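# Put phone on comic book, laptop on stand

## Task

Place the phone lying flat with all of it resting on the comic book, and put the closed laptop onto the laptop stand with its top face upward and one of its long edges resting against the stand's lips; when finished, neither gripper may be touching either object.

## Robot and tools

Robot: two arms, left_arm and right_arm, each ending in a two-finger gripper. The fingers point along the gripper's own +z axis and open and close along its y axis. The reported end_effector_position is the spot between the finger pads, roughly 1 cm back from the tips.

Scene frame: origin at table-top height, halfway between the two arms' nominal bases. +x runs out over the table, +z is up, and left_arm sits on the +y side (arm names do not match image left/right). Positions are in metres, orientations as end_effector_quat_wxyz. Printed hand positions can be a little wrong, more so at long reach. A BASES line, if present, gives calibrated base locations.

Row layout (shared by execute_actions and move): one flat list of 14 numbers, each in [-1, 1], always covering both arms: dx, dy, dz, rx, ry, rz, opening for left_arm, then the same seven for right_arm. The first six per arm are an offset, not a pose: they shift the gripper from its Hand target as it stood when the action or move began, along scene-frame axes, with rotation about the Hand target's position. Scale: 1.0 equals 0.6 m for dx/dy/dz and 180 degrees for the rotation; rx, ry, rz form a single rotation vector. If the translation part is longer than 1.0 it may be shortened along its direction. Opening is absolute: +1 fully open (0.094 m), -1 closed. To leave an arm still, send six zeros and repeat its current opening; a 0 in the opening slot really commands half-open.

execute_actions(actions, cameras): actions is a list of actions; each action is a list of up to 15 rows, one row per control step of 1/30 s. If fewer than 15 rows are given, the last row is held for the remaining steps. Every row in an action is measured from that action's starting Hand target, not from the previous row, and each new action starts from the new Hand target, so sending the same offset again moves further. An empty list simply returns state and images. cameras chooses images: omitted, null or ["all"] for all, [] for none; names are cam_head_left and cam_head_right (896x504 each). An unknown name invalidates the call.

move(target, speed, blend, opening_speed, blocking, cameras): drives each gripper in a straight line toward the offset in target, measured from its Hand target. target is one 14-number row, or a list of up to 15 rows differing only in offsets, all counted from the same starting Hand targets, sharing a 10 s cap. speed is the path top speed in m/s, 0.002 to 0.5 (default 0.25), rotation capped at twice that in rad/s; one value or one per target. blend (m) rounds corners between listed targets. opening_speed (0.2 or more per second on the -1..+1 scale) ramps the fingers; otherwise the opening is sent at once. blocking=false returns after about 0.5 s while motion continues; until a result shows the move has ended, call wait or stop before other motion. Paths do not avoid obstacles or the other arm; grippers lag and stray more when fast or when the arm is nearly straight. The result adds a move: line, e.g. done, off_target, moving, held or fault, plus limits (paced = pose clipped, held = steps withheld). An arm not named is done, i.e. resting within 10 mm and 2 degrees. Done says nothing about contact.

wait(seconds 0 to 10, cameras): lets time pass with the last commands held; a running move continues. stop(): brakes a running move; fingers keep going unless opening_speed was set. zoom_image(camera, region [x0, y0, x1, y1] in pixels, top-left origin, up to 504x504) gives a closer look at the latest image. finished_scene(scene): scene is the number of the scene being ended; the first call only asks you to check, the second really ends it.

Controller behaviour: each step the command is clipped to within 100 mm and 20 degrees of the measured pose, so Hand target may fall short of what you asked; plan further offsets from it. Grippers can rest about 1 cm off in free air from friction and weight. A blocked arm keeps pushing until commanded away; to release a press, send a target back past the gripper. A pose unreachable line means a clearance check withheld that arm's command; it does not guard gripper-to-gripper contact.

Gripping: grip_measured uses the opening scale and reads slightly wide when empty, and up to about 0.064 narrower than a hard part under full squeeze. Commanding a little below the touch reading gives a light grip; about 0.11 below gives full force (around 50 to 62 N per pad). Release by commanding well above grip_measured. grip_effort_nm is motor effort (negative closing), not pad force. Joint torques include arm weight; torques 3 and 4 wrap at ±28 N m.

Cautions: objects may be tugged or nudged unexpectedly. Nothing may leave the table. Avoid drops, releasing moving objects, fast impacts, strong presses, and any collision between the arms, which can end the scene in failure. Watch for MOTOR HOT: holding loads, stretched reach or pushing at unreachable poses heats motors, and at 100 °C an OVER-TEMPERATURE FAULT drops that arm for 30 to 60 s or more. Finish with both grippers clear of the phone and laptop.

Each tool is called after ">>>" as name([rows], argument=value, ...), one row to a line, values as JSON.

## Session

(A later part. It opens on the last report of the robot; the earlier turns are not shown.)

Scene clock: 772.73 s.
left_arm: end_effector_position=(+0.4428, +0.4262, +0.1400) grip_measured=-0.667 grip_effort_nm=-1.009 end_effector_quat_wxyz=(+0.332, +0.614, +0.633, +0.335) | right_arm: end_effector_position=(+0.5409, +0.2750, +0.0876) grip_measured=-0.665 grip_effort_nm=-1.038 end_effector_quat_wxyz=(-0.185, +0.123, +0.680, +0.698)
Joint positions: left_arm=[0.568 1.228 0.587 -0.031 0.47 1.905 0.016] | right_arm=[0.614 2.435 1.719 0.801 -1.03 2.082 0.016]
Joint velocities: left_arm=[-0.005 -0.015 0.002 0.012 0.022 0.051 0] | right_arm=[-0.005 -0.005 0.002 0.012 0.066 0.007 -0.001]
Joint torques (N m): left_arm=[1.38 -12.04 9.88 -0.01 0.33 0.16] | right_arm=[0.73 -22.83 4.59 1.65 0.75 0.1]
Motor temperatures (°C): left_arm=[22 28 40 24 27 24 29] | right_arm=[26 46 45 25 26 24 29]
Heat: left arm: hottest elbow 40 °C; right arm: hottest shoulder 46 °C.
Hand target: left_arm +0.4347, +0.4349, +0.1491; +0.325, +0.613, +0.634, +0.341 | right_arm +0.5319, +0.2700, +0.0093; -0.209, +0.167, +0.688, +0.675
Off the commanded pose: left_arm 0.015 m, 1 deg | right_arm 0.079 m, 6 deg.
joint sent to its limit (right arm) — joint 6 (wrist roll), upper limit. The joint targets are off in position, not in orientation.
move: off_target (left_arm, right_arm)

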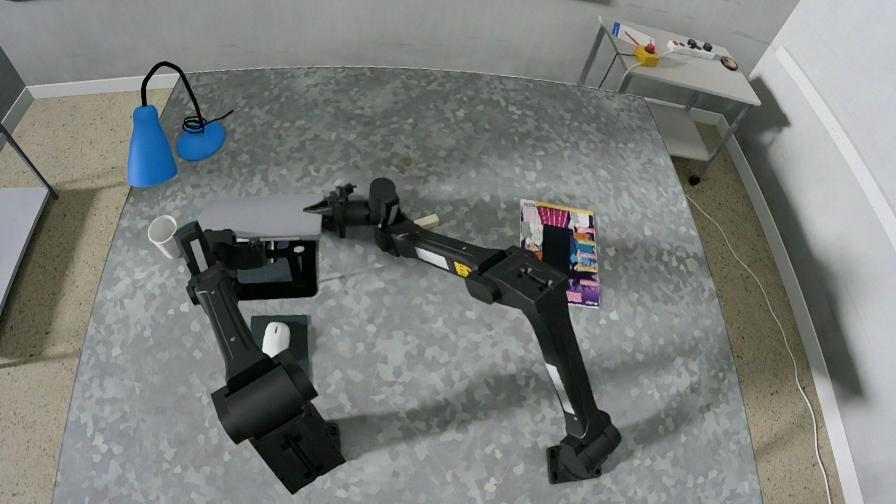

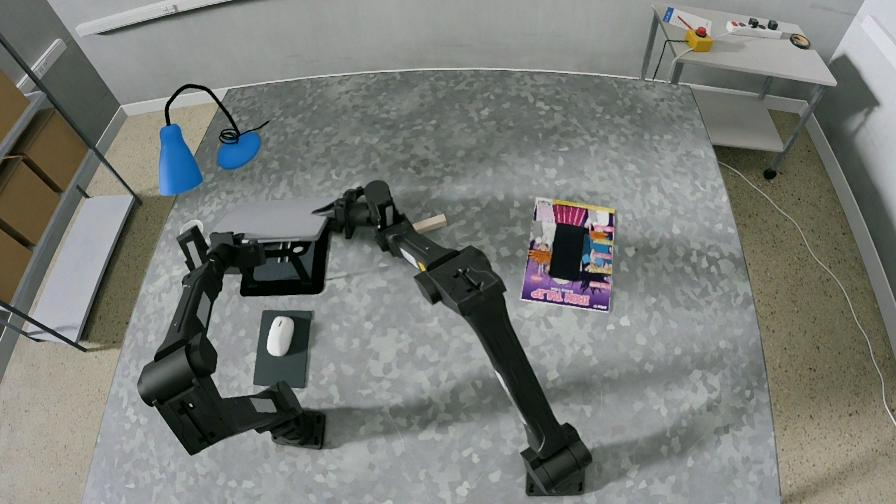

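>>> execute_actions(actions=[])

>>> zoom_image(camera="cam_head_left", region=[180, 160, 360, 300])

>>> zoom_image(camera="cam_head_right", region=[180, 160, 360, 300])

Scene clock: 787.30 s.
left_arm: end_effector_position=(+0.4427, +0.4262, +0.1399) grip_measured=-0.667 grip_effort_nm=-1.009 end_effector_quat_wxyz=(+0.332, +0.614, +0.633, +0.335) | right_arm: end_effector_position=(+0.5409, +0.2750, +0.0876) grip_measured=-0.665 grip_effort_nm=-1.038 end_effector_quat_wxyz=(-0.185, +0.123, +0.680, +0.698)
Joint positions: left_arm=[0.568 1.228 0.587 -0.031 0.47 1.905 0.016] | right_arm=[0.614 2.435 1.719 0.801 -1.03 2.082 0.016]
Joint velocities: left_arm=[-0.024 0.005 0.007 -0.002 -0.066 0.007 -0.001] | right_arm=[-0.005 -0.034 -0.007 -0.007 0.037 0.037 -0.002]
Joint torques (N m): left_arm=[0.79 -11.58 9.99 0.05 0.32 0.14] | right_arm=[0.85 -22.83 4.62 1.65 0.77 0.09]
Motor temperatures (°C): left_arm=[22 29 39 24 27 24 29] | right_arm=[26 46 43 25 26 24 29]
Heat: left arm: hottest elbow 39 °C; right arm: hottest shoulder 46 °C.
Hand target: left_arm +0.4347, +0.4349, +0.1491; +0.325, +0.613, +0.634, +0.341 | right_arm +0.5319, +0.2700, +0.0093; -0.209, +0.167, +0.688, +0.675
Tool commands: left_gripper/opening=-0.72 right_gripper/opening=-0.72
Off the commanded pose: left_arm 0.015 m, 1 deg | right_arm 0.079 m, 6 deg.

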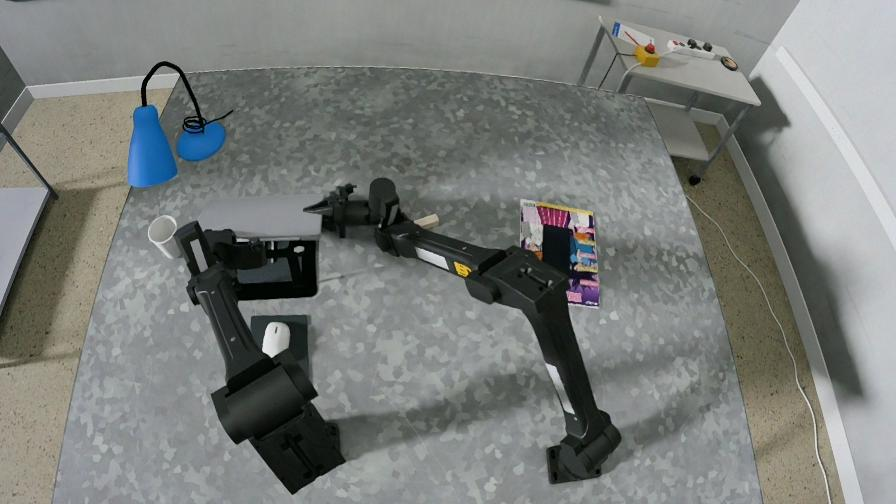

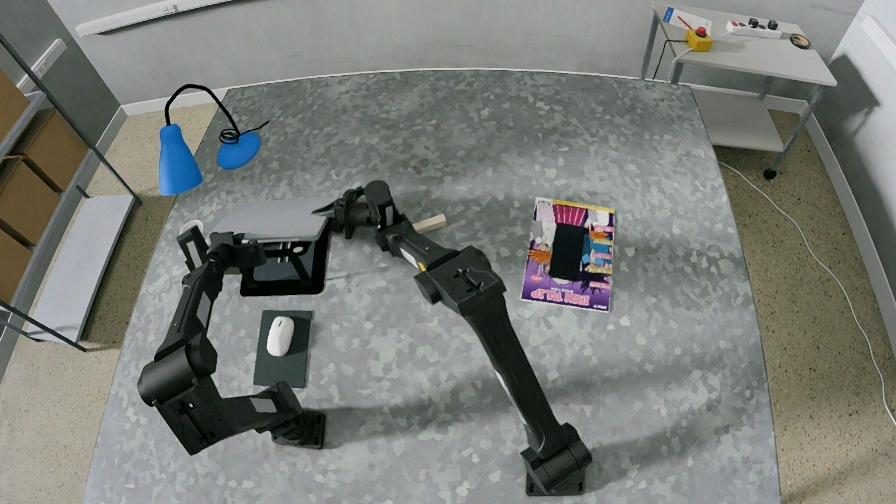

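Scaled by 2.800.

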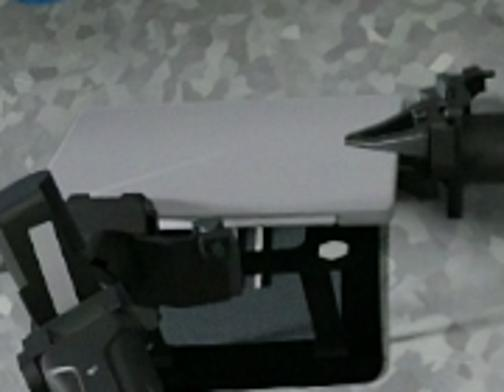

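Scaled by 2.800.

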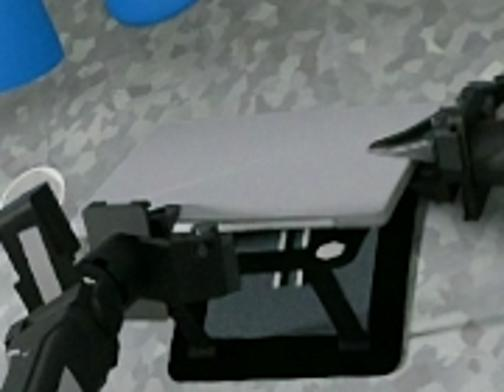

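>>> move(target=[0,0,0,0,0,0,-0.72,0.012,0.006,0.1,0,0,0,-0.72], speed=0.05, cameras=["cam_head_left"])

>>> zoom_image(camera="cam_head_left", region=[180, 160, 360, 300])

Scene clock: 791.43 s.
left_arm: end_effector_position=(+0.4410, +0.4263, +0.1391) grip_measured=-0.667 grip_effort_nm=-1.009 end_effector_quat_wxyz=(+0.330, +0.612, +0.638, +0.332) | right_arm: end_effector_position=(+0.5392, +0.2752, +0.0905) grip_measured=-0.665 grip_effort_nm=-1.038 end_effector_quat_wxyz=(-0.202, +0.143, +0.689, +0.682)
Joint positions: left_arm=[0.569 1.225 0.587 -0.043 0.467 1.901 0.016] | right_arm=[0.615 2.408 1.709 0.72 -1.032 2.082 0.016]
Joint velocities: left_arm=[0.005 -0.005 -0.007 -0.027 -0.095 -0.022 0] | right_arm=[-0.005 0.015 0.022 -0.012 0.007 -0.037 -0.002]
Joint torques (N m): left_arm=[0.38 -10.81 10.33 0.47 0.47 0.22] | right_arm=[0.56 -27.52 7.09 0.7 0.73 0.1]
Motor temperatures (°C): left_arm=[22 29 39 24 27 24 29] | right_arm=[26 46 43 25 26 24 29]
Heat: left arm: hottest elbow 39 °C; right arm: hottest shoulder 46 °C.
Hand target: left_arm +0.4347, +0.4349, +0.1491; +0.325, +0.613, +0.634, +0.341 | right_arm +0.5402, +0.2739, +0.0688; -0.209, +0.167, +0.688, +0.674
Off the commanded pose: left_arm 0.015 m, 1 deg | right_arm 0.021 m, 3 deg.
joint sent to its limit (right arm) — joint 6 (wrist roll), upper limit. The joint targets still meet the commanded pose.
move: off_target (left_arm, right_arm)
Images, in order (width x height): cam_head_left 896x504.

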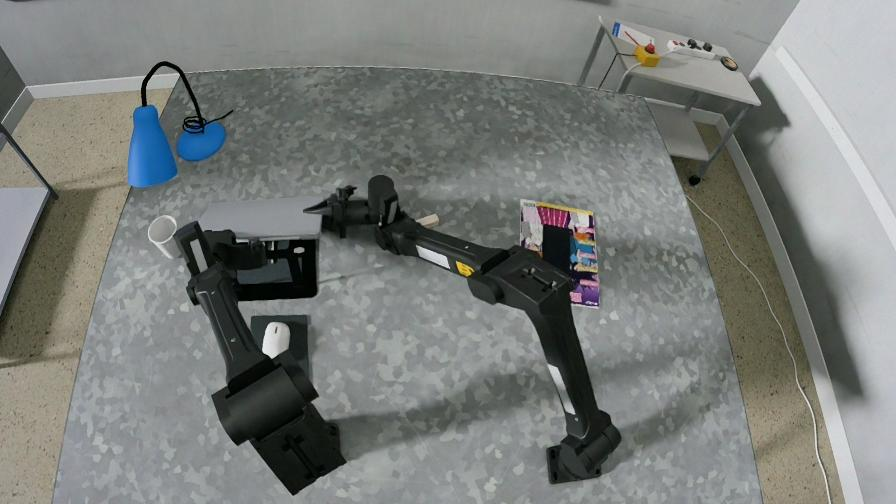

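Scaled by 2.800.

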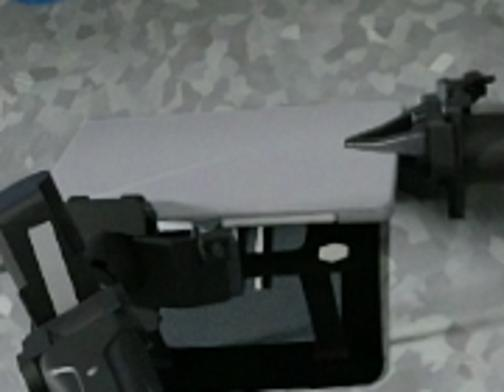

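>>> move(target=[0,0,0,0,0,0,-0.72,0,0,0,0,0,0,-0.4], speed=0.05, opening_speed=0.2, cameras=["cam_head_left"])

>>> zoom_image(camera="cam_head_left", region=[180, 160, 360, 300])

Scene clock: 796.47 s.
left_arm: end_effector_position=(+0.4406, +0.4261, +0.1392) grip_measured=-0.667 grip_effort_nm=-1.009 end_effector_quat_wxyz=(+0.330, +0.612, +0.638, +0.331) | right_arm: end_effector_position=(+0.5416, +0.2755, +0.0950) grip_measured=-0.403 grip_effort_nm=0.090 end_effector_quat_wxyz=(-0.196, +0.146, +0.687, +0.684)
Joint positions: left_arm=[0.569 1.223 0.587 -0.046 0.467 1.9 0.016] | right_arm=[0.615 2.403 1.709 0.72 -1.02 2.082 0.028]
Joint velocities: left_arm=[-0.005 0.005 0.002 -0.007 0.066 -0.007 -0.001] | right_arm=[0.005 -0.005 -0.002 0.007 -0.022 -0.066 0]
Joint torques (N m): left_arm=[0.67 -11.05 10.17 0.59 0.42 0.16] | right_arm=[0.67 -26.99 7.09 0.85 0.31 0.1]
Motor temperatures (°C): left_arm=[22 29 39 24 27 24 29] | right_arm=[26 47 43 25 26 24 29]
Heat: left arm: hottest elbow 39 °C; right arm: hottest shoulder 47 °C.
Hand target: left_arm +0.4347, +0.4349, +0.1491; +0.325, +0.613, +0.634, +0.341 | right_arm +0.5404, +0.2738, +0.0689; -0.209, +0.167, +0.688, +0.675
Off the commanded pose: left_arm 0.015 m, 1 deg | right_arm 0.026 m, 3 deg.
joint sent to its limit (right arm) — joint 6 (wrist roll), upper limit. The joint targets still meet the commanded pose.
move: off_target (left_arm, right_arm)
Images, in order (width x height): cam_head_left 896x504.

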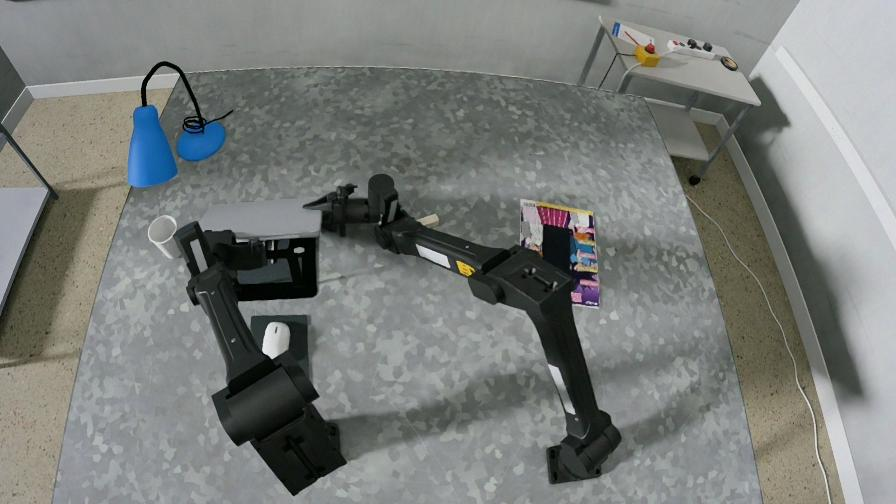

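Scaled by 2.800.

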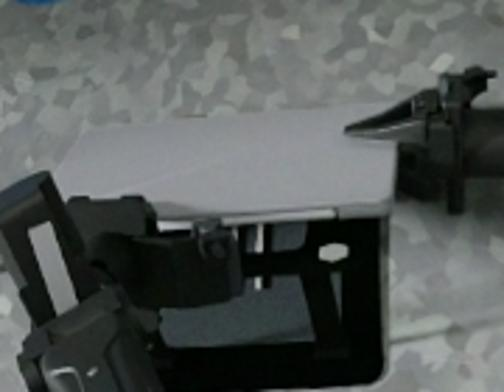

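>>> zoom_image(camera="cam_head_left", region=[196, 180, 340, 260])

>>> zoom_image(camera="cam_head_left", region=[230, 180, 320, 220])

Scaled by 3.500.

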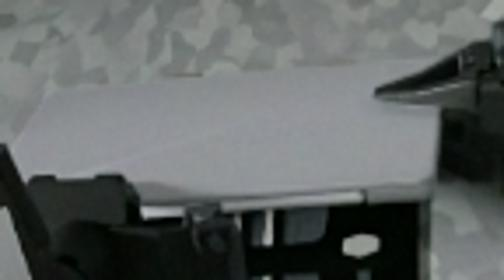

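Scaled by 5.600.

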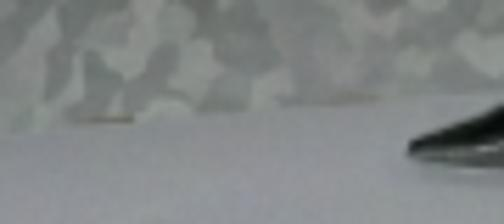

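>>> move(target=[0,0,0,0,0,0,-0.72,0.01,-0.2,0.0,0,0,0,-0.35], speed=0.06, opening_speed=0.2, cameras=["cam_head_left"])

>>> zoom_image(camera="cam_head_left", region=[180, 160, 360, 300])

Scene clock: 804.67 s.
left_arm: end_effector_position=(+0.4394, +0.4258, +0.1395) grip_measured=-0.667 grip_effort_nm=-1.009 end_effector_quat_wxyz=(+0.329, +0.612, +0.639, +0.330) | right_arm: end_effector_position=(+0.5440, +0.1676, +0.0857) grip_measured=-0.351 grip_effort_nm=0.066 end_effector_quat_wxyz=(-0.199, +0.146, +0.691, +0.679)
Joint positions: left_arm=[0.57 1.219 0.587 -0.054 0.467 1.903 0.016] | right_arm=[0.479 2.31 1.49 0.827 -1.164 2.07 0.03]
Joint velocities: left_arm=[-0.015 0.005 0.012 0.002 -0.007 0.051 0.001] | right_arm=[-0.005 -0.005 -0.002 0.017 -0.051 0.007 0]
Joint torques (N m): left_arm=[0.56 -10.4 10.24 0.9 0.46 0.22] | right_arm=[-0.62 -25.93 5.09 1.39 -0.03 0.2]
Motor temperatures (°C): left_arm=[22 29 39 24 27 24 29] | right_arm=[26 49 43 25 26 24 29]
Heat: left arm: hottest elbow 39 °C; right arm: hottest shoulder 49 °C.
Hand target: left_arm +0.4348, +0.4349, +0.1491; +0.325, +0.613, +0.634, +0.341 | right_arm +0.5447, +0.1539, +0.0695; -0.209, +0.167, +0.688, +0.675
Off the commanded pose: left_arm 0.014 m, 2 deg | right_arm 0.022 m, 3 deg.
joint sent to its limit (right arm) — joint 6 (wrist roll), upper limit. The joint targets still meet the commanded pose.
move: off_target (left_arm, right_arm)
Images, in order (width x height): cam_head_left 896x504.

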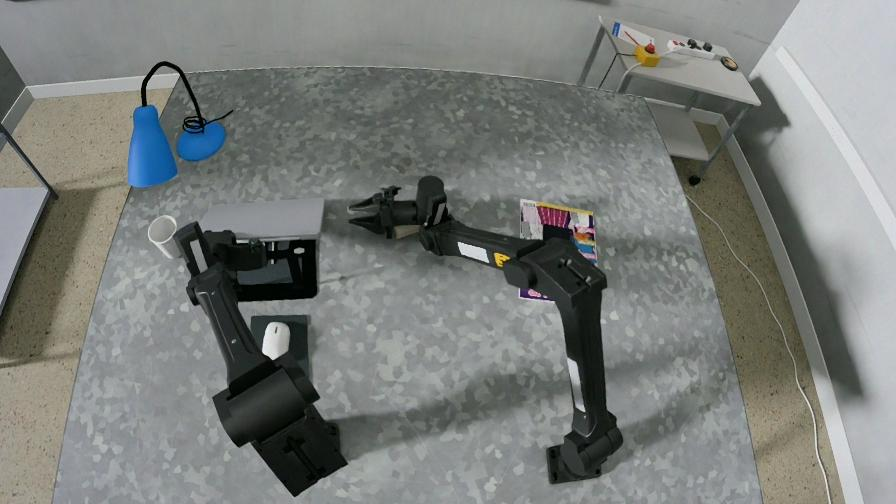

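Scaled by 2.800.

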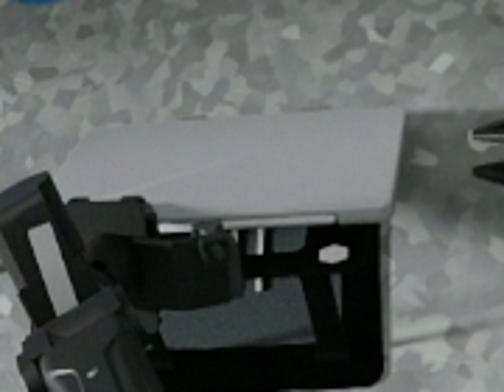

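>>> move(target=[0,0,0,0,0,0,-0.35,0,0,0.0,0,0,0,-0.35], speed=0.06, opening_speed=0.2, cameras=["cam_head_left","cam_head_right"])

>>> zoom_image(camera="cam_head_left", region=[180, 160, 360, 300])

>>> zoom_image(camera="cam_head_right", region=[180, 160, 360, 300])

Scene clock: 810.03 s.
left_arm: end_effector_position=(+0.4387, +0.4254, +0.1470) grip_measured=-0.354 grip_effort_nm=0.193 end_effector_quat_wxyz=(+0.334, +0.612, +0.633, +0.335) | right_arm: end_effector_position=(+0.5440, +0.1676, +0.0857) grip_measured=-0.351 grip_effort_nm=0.071 end_effector_quat_wxyz=(-0.199, +0.146, +0.691, +0.679)
Joint positions: left_arm=[0.573 1.202 0.587 -0.056 0.477 1.905 0.03] | right_arm=[0.479 2.31 1.49 0.828 -1.164 2.07 0.03]
Joint velocities: left_arm=[0.005 -0.005 -0.007 -0.007 0.007 -0.007 0] | right_arm=[-0.015 0.005 -0.002 0.002 -0.037 0.022 0]
Joint torques (N m): left_arm=[0.03 -9.11 10.37 0.87 0.13 0.2] | right_arm=[-0.67 -26.05 5.09 1.42 -0.03 0.2]
Motor temperatures (°C): left_arm=[22 29 39 24 27 24 29] | right_arm=[26 50 43 25 25 24 28]
Heat: left arm: hottest elbow 39 °C; right arm: hottest shoulder 50 °C.
Hand target: left_arm +0.4347, +0.4350, +0.1491; +0.325, +0.613, +0.634, +0.341 | right_arm +0.5447, +0.1539, +0.0696; -0.209, +0.167, +0.688, +0.675
Off the commanded pose: left_arm 0.011 m, 1 deg | right_arm 0.021 m, 3 deg.
joint sent to its limit (right arm) — joint 6 (wrist roll), upper limit. The joint targets still meet the commanded pose.
move: off_target (left_arm, right_arm)

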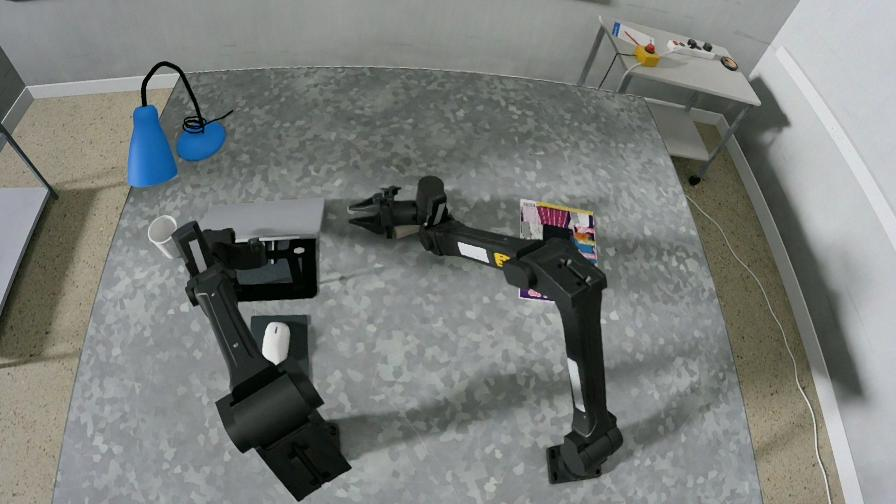

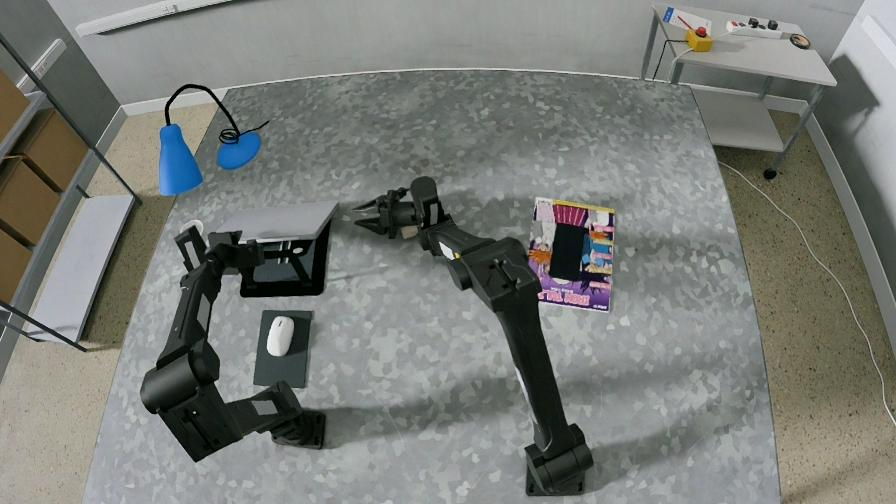

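Scaled by 2.800.

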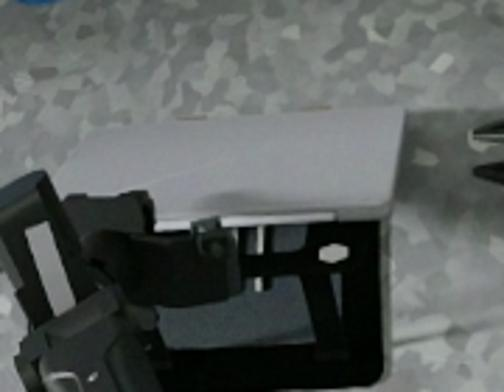

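Scaled by 2.800.

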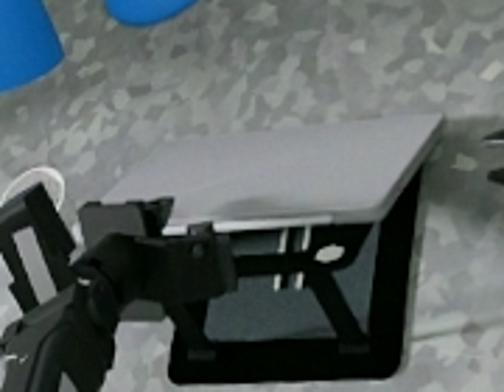

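>>> move(target=[-0.085,0,0.058,0,0,0,-0.3,0,0,0.0,0,0,0,-0.35], speed=0.05, opening_speed=0.2, cameras=["cam_head_left","cam_head_right"])

>>> zoom_image(camera="cam_head_left", region=[180, 160, 360, 300])

>>> zoom_image(camera="cam_head_right", region=[180, 160, 360, 300])

Scene clock: 816.47 s.
left_arm: end_effector_position=(+0.3901, +0.4338, +0.1828) grip_measured=-0.302 grip_effort_nm=0.129 end_effector_quat_wxyz=(+0.327, +0.615, +0.634, +0.337) | right_arm: end_effector_position=(+0.5440, +0.1676, +0.0857) grip_measured=-0.351 grip_effort_nm=0.056 end_effector_quat_wxyz=(-0.199, +0.146, +0.691, +0.679)
Joint positions: left_arm=[0.689 1.025 0.587 -0.279 0.554 2 0.033] | right_arm=[0.479 2.31 1.49 0.828 -1.164 2.07 0.03]
Joint velocities: left_arm=[-0.015 -0.005 -0.012 0.002 -0.051 -0.037 0] | right_arm=[-0.015 -0.015 -0.007 0.007 -0.007 0.066 0]
Joint torques (N m): left_arm=[-0.44 -8.7 9.65 1.25 0.38 0.04] | right_arm=[-0.62 -25.99 5.11 1.43 -0.03 0.2]
Motor temperatures (°C): left_arm=[22 29 39 24 27 24 29] | right_arm=[26 50 42 25 25 24 28]
Heat: left arm: hottest elbow 39 °C; right arm: hottest shoulder 50 °C.
Hand target: left_arm +0.3841, +0.4357, +0.1837; +0.324, +0.614, +0.634, +0.341 | right_arm +0.5447, +0.1539, +0.0696; -0.209, +0.167, +0.688, +0.675
Off the commanded pose: left_arm 0.007 m, 1 deg | right_arm 0.021 m, 3 deg.
joint sent to its limit (right arm) — joint 6 (wrist roll), upper limit. The joint targets still meet the commanded pose.
move: off_target (right_arm)

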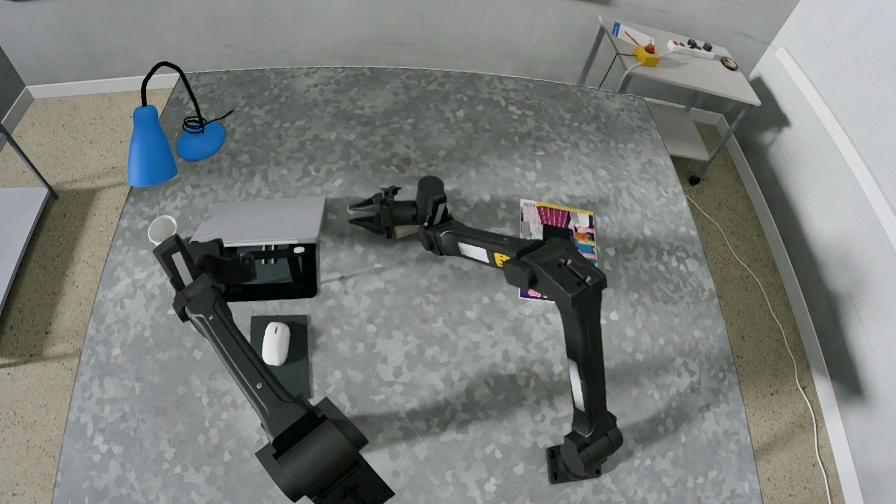

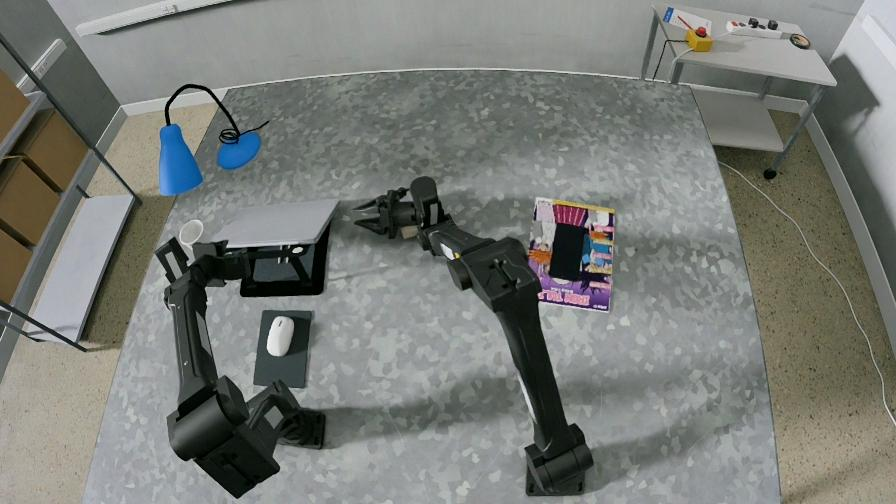

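Scaled by 2.800.

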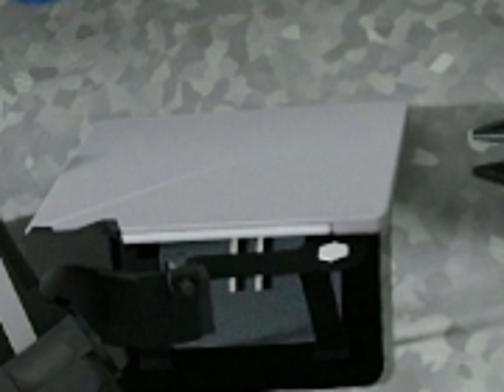

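Scaled by 2.800.

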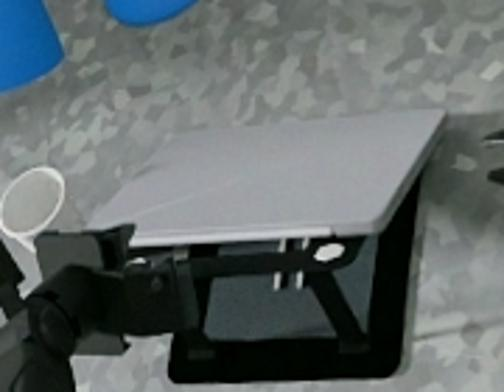

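>>> move(target=[-0.06,0,0.06,0,0,0,-0.3,0,0,0.0,0,0,0,-0.35], speed=0.06, cameras=["cam_head_left","cam_head_right"])

>>> zoom_image(camera="cam_head_left", region=[180, 160, 360, 300])

>>> zoom_image(camera="cam_head_right", region=[180, 160, 360, 300])

>>> zoom_image(camera="cam_head_left", region=[230, 180, 320, 220])

Scene clock: 822.10 s.
left_arm: end_effector_position=(+0.3477, +0.4284, +0.2013) grip_measured=-0.302 grip_effort_nm=0.129 end_effector_quat_wxyz=(+0.327, +0.613, +0.643, +0.323) | right_arm: end_effector_position=(+0.5440, +0.1676, +0.0857) grip_measured=-0.351 grip_effort_nm=0.066 end_effector_quat_wxyz=(-0.199, +0.146, +0.691, +0.679)
Joint positions: left_arm=[0.782 0.892 0.587 -0.485 0.62 2.071 0.033] | right_arm=[0.479 2.31 1.49 0.828 -1.164 2.07 0.03]
Joint velocities: left_arm=[-0.015 0.015 0.007 -0.012 -0.051 0.007 0] | right_arm=[-0.005 -0.005 -0.002 0.002 0.051 -0.022 0]
Joint torques (N m): left_arm=[-0.32 -6.18 13.29 1.2 0.43 0.03] | right_arm=[-0.62 -26.05 5.09 1.43 -0.04 0.2]
Motor temperatures (°C): left_arm=[22 29 40 24 27 24 29] | right_arm=[26 51 42 25 25 24 28]
Heat: left arm: hottest elbow 40 °C; right arm: hottest shoulder 51 °C.
Hand target: left_arm +0.3483, +0.4364, +0.2195; +0.324, +0.614, +0.634, +0.341 | right_arm +0.5447, +0.1539, +0.0696; -0.209, +0.167, +0.688, +0.675
Off the commanded pose: left_arm 0.020 m, 2 deg | right_arm 0.021 m, 3 deg.
joint sent to its limit (left arm) — joint 6 (wrist roll), upper limit. The joint targets still meet the commanded pose.
joint sent to its limit (right arm) — joint 6 (wrist roll), upper limit. The joint targets still meet the commanded pose.
move: off_target (left_arm, right_arm)

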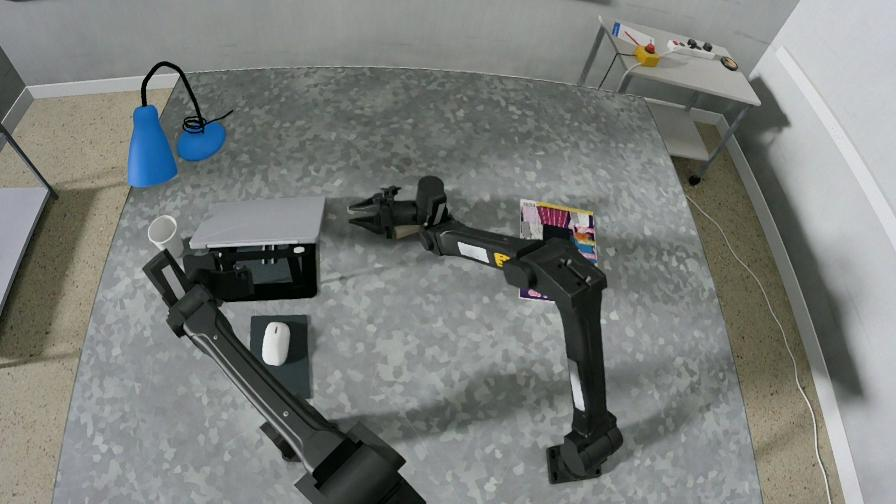

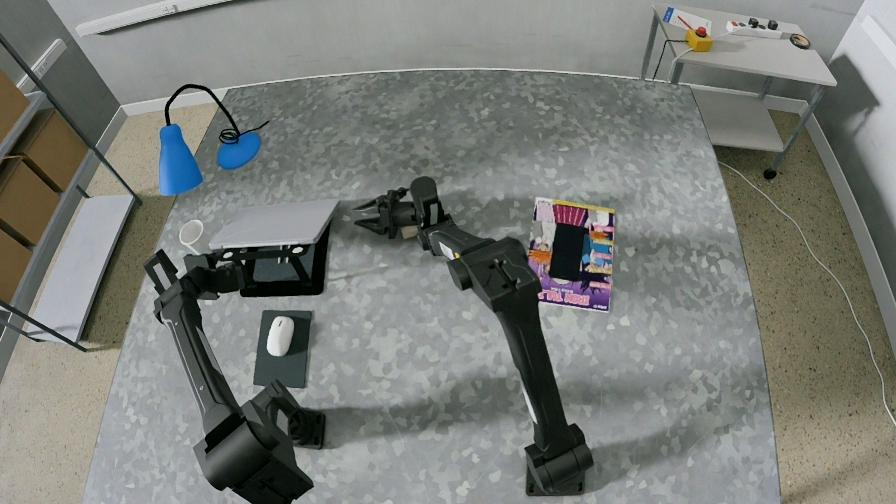

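Scaled by 2.800.

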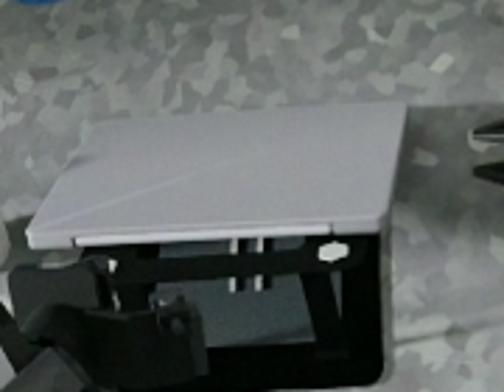

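Scaled by 2.800.

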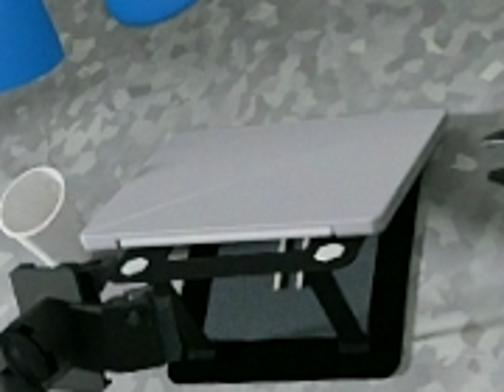

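Scaled by 5.600.

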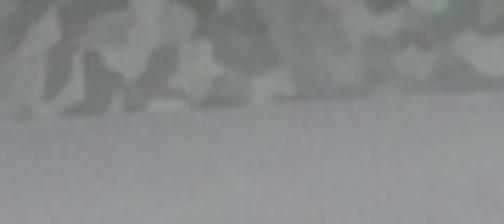

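>>> zoom_image(camera="cam_head_right", region=[210, 190, 350, 270])

>>> zoom_image(camera="cam_head_left", region=[280, 185, 350, 255])

>>> zoom_image(camera="cam_head_right", region=[290, 190, 350, 250])

Scaled by 3.600.

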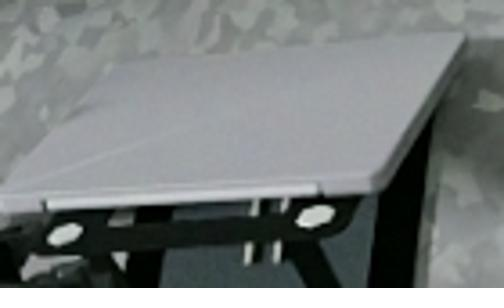

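Scaled by 7.200.

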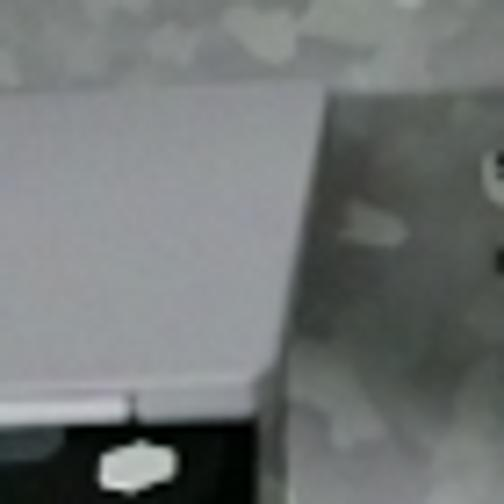

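Scaled by 8.400.

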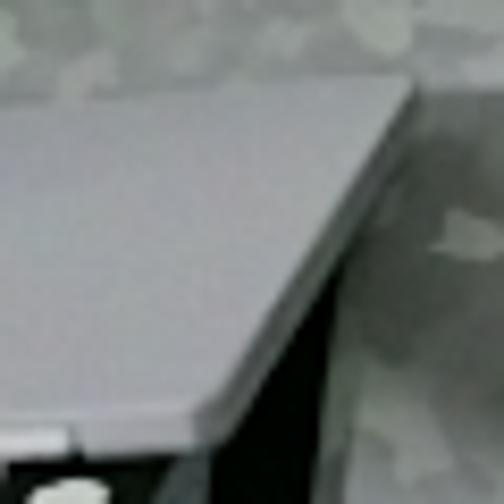

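>>> move(target=[0.0,-0.01,-0.03,0,0,0,-1,0,-0.05,0.0,0,0,0,-0.35], speed=0.06, opening_speed=0.6, cameras=["cam_head_left","cam_head_right"])

>>> zoom_image(camera="cam_head_left", region=[180, 160, 360, 300])

>>> zoom_image(camera="cam_head_right", region=[180, 160, 360, 300])

Scene clock: 881.50 s.
left_arm: end_effector_position=(+0.3487, +0.4295, +0.2002) grip_measured=-0.986 grip_effort_nm=-0.696 end_effector_quat_wxyz=(+0.326, +0.613, +0.639, +0.331) | right_arm: end_effector_position=(+0.5441, +0.1375, +0.0851) grip_measured=-0.351 grip_effort_nm=0.066 end_effector_quat_wxyz=(-0.199, +0.146, +0.691, +0.679)
Joint positions: left_arm=[0.782 0.892 0.577 -0.457 0.62 2.072 0.001] | right_arm=[0.438 2.288 1.439 0.855 -1.205 2.069 0.03]
Joint velocities: left_arm=[0.005 -0.015 -0.012 -0.007 0.022 0.037 0] | right_arm=[-0.024 -0.005 0.012 0.002 -0.051 -0.022 0]
Joint torques (N m): left_arm=[-1.32 -5.66 10.11 2.11 0.16 0.02] | right_arm=[-0.62 -25.47 4.92 1.4 -0.03 0.21]
Motor temperatures (°C): left_arm=[22 28 43 24 27 24 28] | right_arm=[26 53 40 25 25 24 27]
Heat: left arm: hottest elbow 43 °C; right arm: hottest shoulder 53 °C.
Hand target: left_arm +0.3482, +0.4303, +0.2015; +0.324, +0.614, +0.634, +0.341 | right_arm +0.5442, +0.1238, +0.0698; -0.209, +0.167, +0.688, +0.675
Off the commanded pose: left_arm 0.002 m, 1 deg | right_arm 0.021 m, 3 deg.
joint sent to its limit (right arm) — joint 6 (wrist roll), upper limit. The joint targets still meet the commanded pose.
move: off_target (right_arm)

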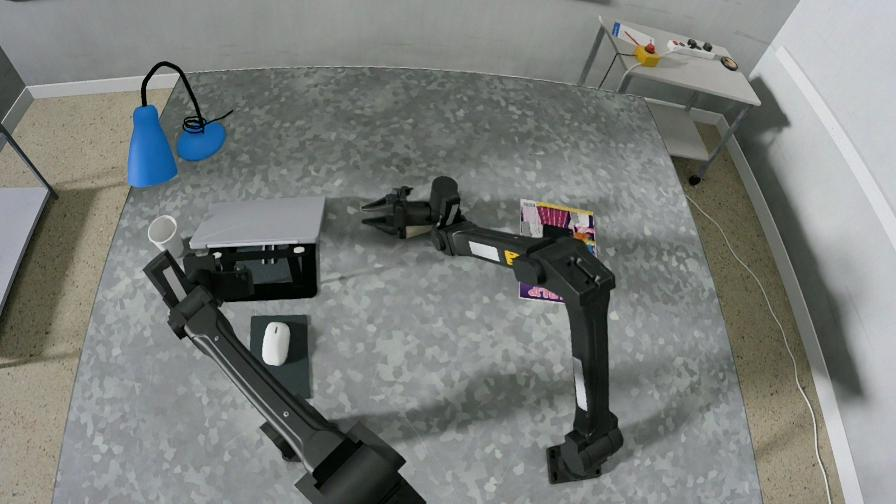

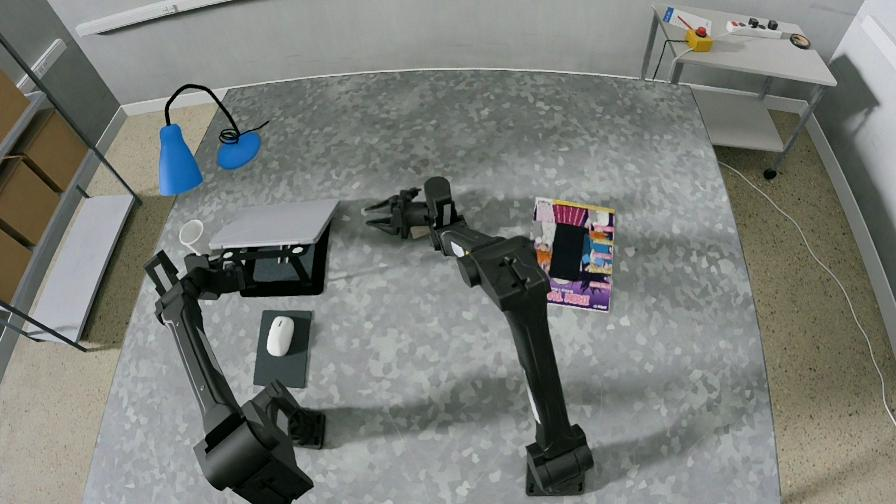

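Scaled by 2.800.

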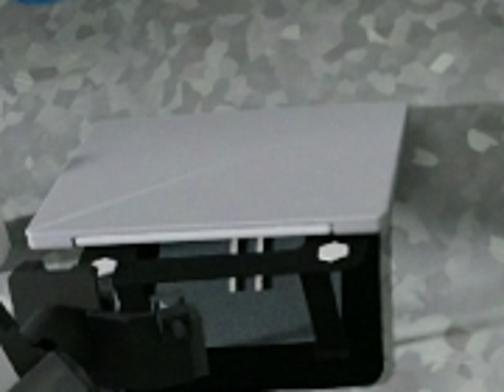

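Scaled by 2.800.

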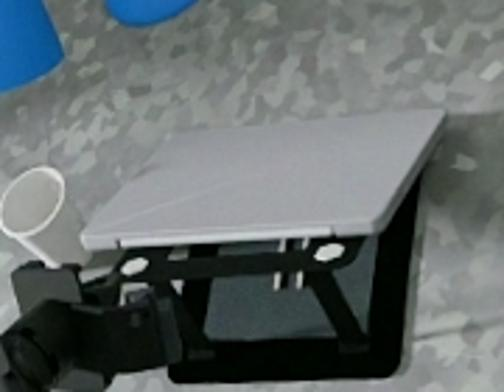

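>>> zoom_image(camera="cam_head_left", region=[160, 230, 270, 310])

>>> zoom_image(camera="cam_head_right", region=[170, 230, 280, 310])

Scaled by 4.582.

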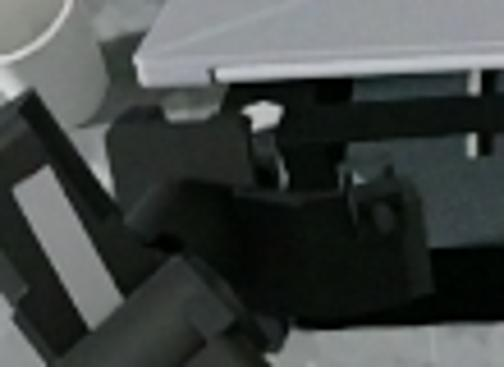

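Scaled by 4.582.

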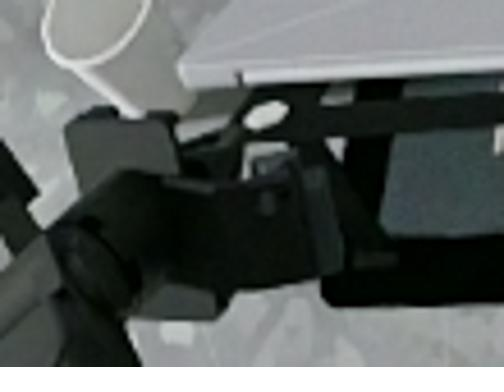

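>>> move(target=[0.02,-0.09,-0.04,0,0,0,-1,0,0,0.0,0,0,0,-0.35], speed=0.08, cameras=["cam_head_left","cam_head_right"])

>>> zoom_image(camera="cam_head_left", region=[180, 220, 290, 300])

>>> zoom_image(camera="cam_head_right", region=[190, 220, 300, 300])

Scene clock: 905.73 s.
left_arm: end_effector_position=(+0.3579, +0.3807, +0.1747) grip_measured=-0.987 grip_effort_nm=-0.701 end_effector_quat_wxyz=(+0.320, +0.614, +0.640, +0.334) | right_arm: end_effector_position=(+0.5441, +0.1375, +0.0851) grip_measured=-0.351 grip_effort_nm=0.066 end_effector_quat_wxyz=(-0.199, +0.146, +0.691, +0.679)
Joint positions: left_arm=[0.595 0.816 0.462 -0.342 0.467 1.931 0.001] | right_arm=[0.438 2.288 1.439 0.855 -1.205 2.069 0.03]
Joint velocities: left_arm=[-0.005 0.005 0.002 -0.002 -0.007 -0.081 0] | right_arm=[-0.005 0.005 0.002 0.002 -0.066 0.051 0]
Joint torques (N m): left_arm=[-3.55 -5.07 9.96 2.13 0.09 -0.18] | right_arm=[-0.73 -25.47 4.93 1.4 -0.04 0.21]
Motor temperatures (°C): left_arm=[22 28 42 24 27 24 28] | right_arm=[26 51 40 25 25 24 27]
Heat: left arm: hottest elbow 42 °C; right arm: hottest shoulder 51 °C.
Hand target: left_arm +0.3595, +0.3762, +0.1775; +0.325, +0.613, +0.634, +0.341 | right_arm +0.5442, +0.1238, +0.0697; -0.209, +0.167, +0.688, +0.675
Off the commanded pose: left_arm 0.006 m, 1 deg | right_arm 0.021 m, 3 deg.
joint sent to its limit (right arm) — joint 6 (wrist roll), upper limit. The joint targets still meet the commanded pose.
move: off_target (right_arm)

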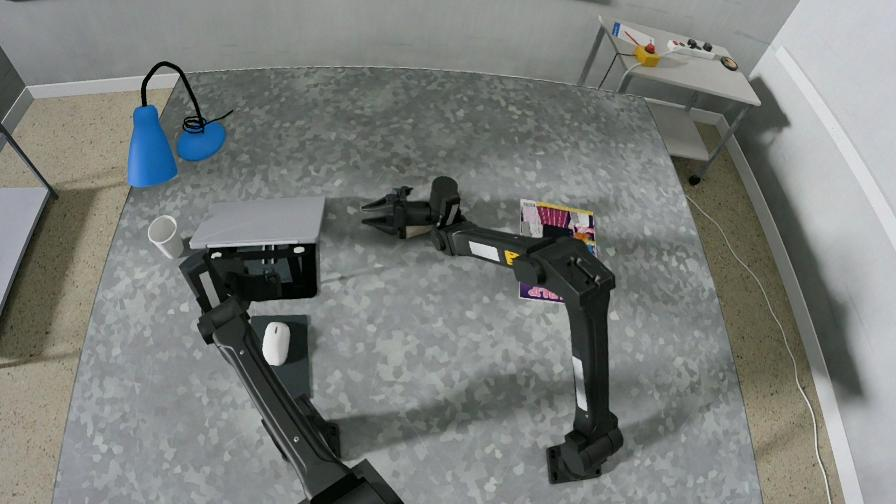

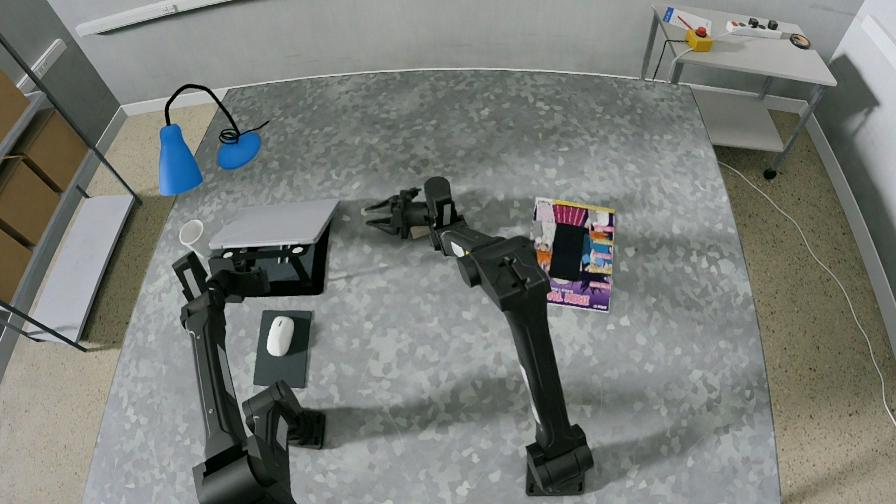

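Scaled by 4.582.

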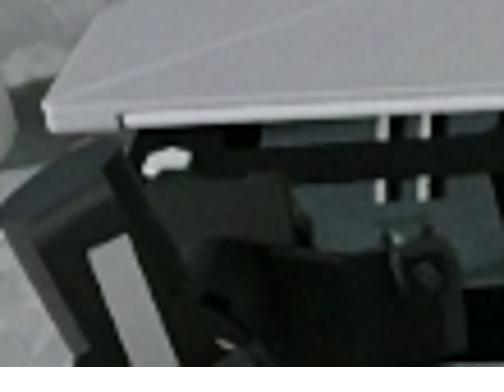

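Scaled by 4.582.

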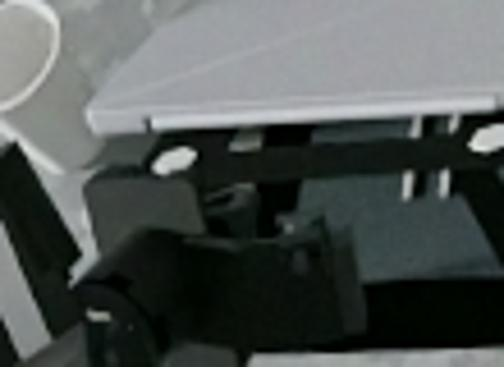

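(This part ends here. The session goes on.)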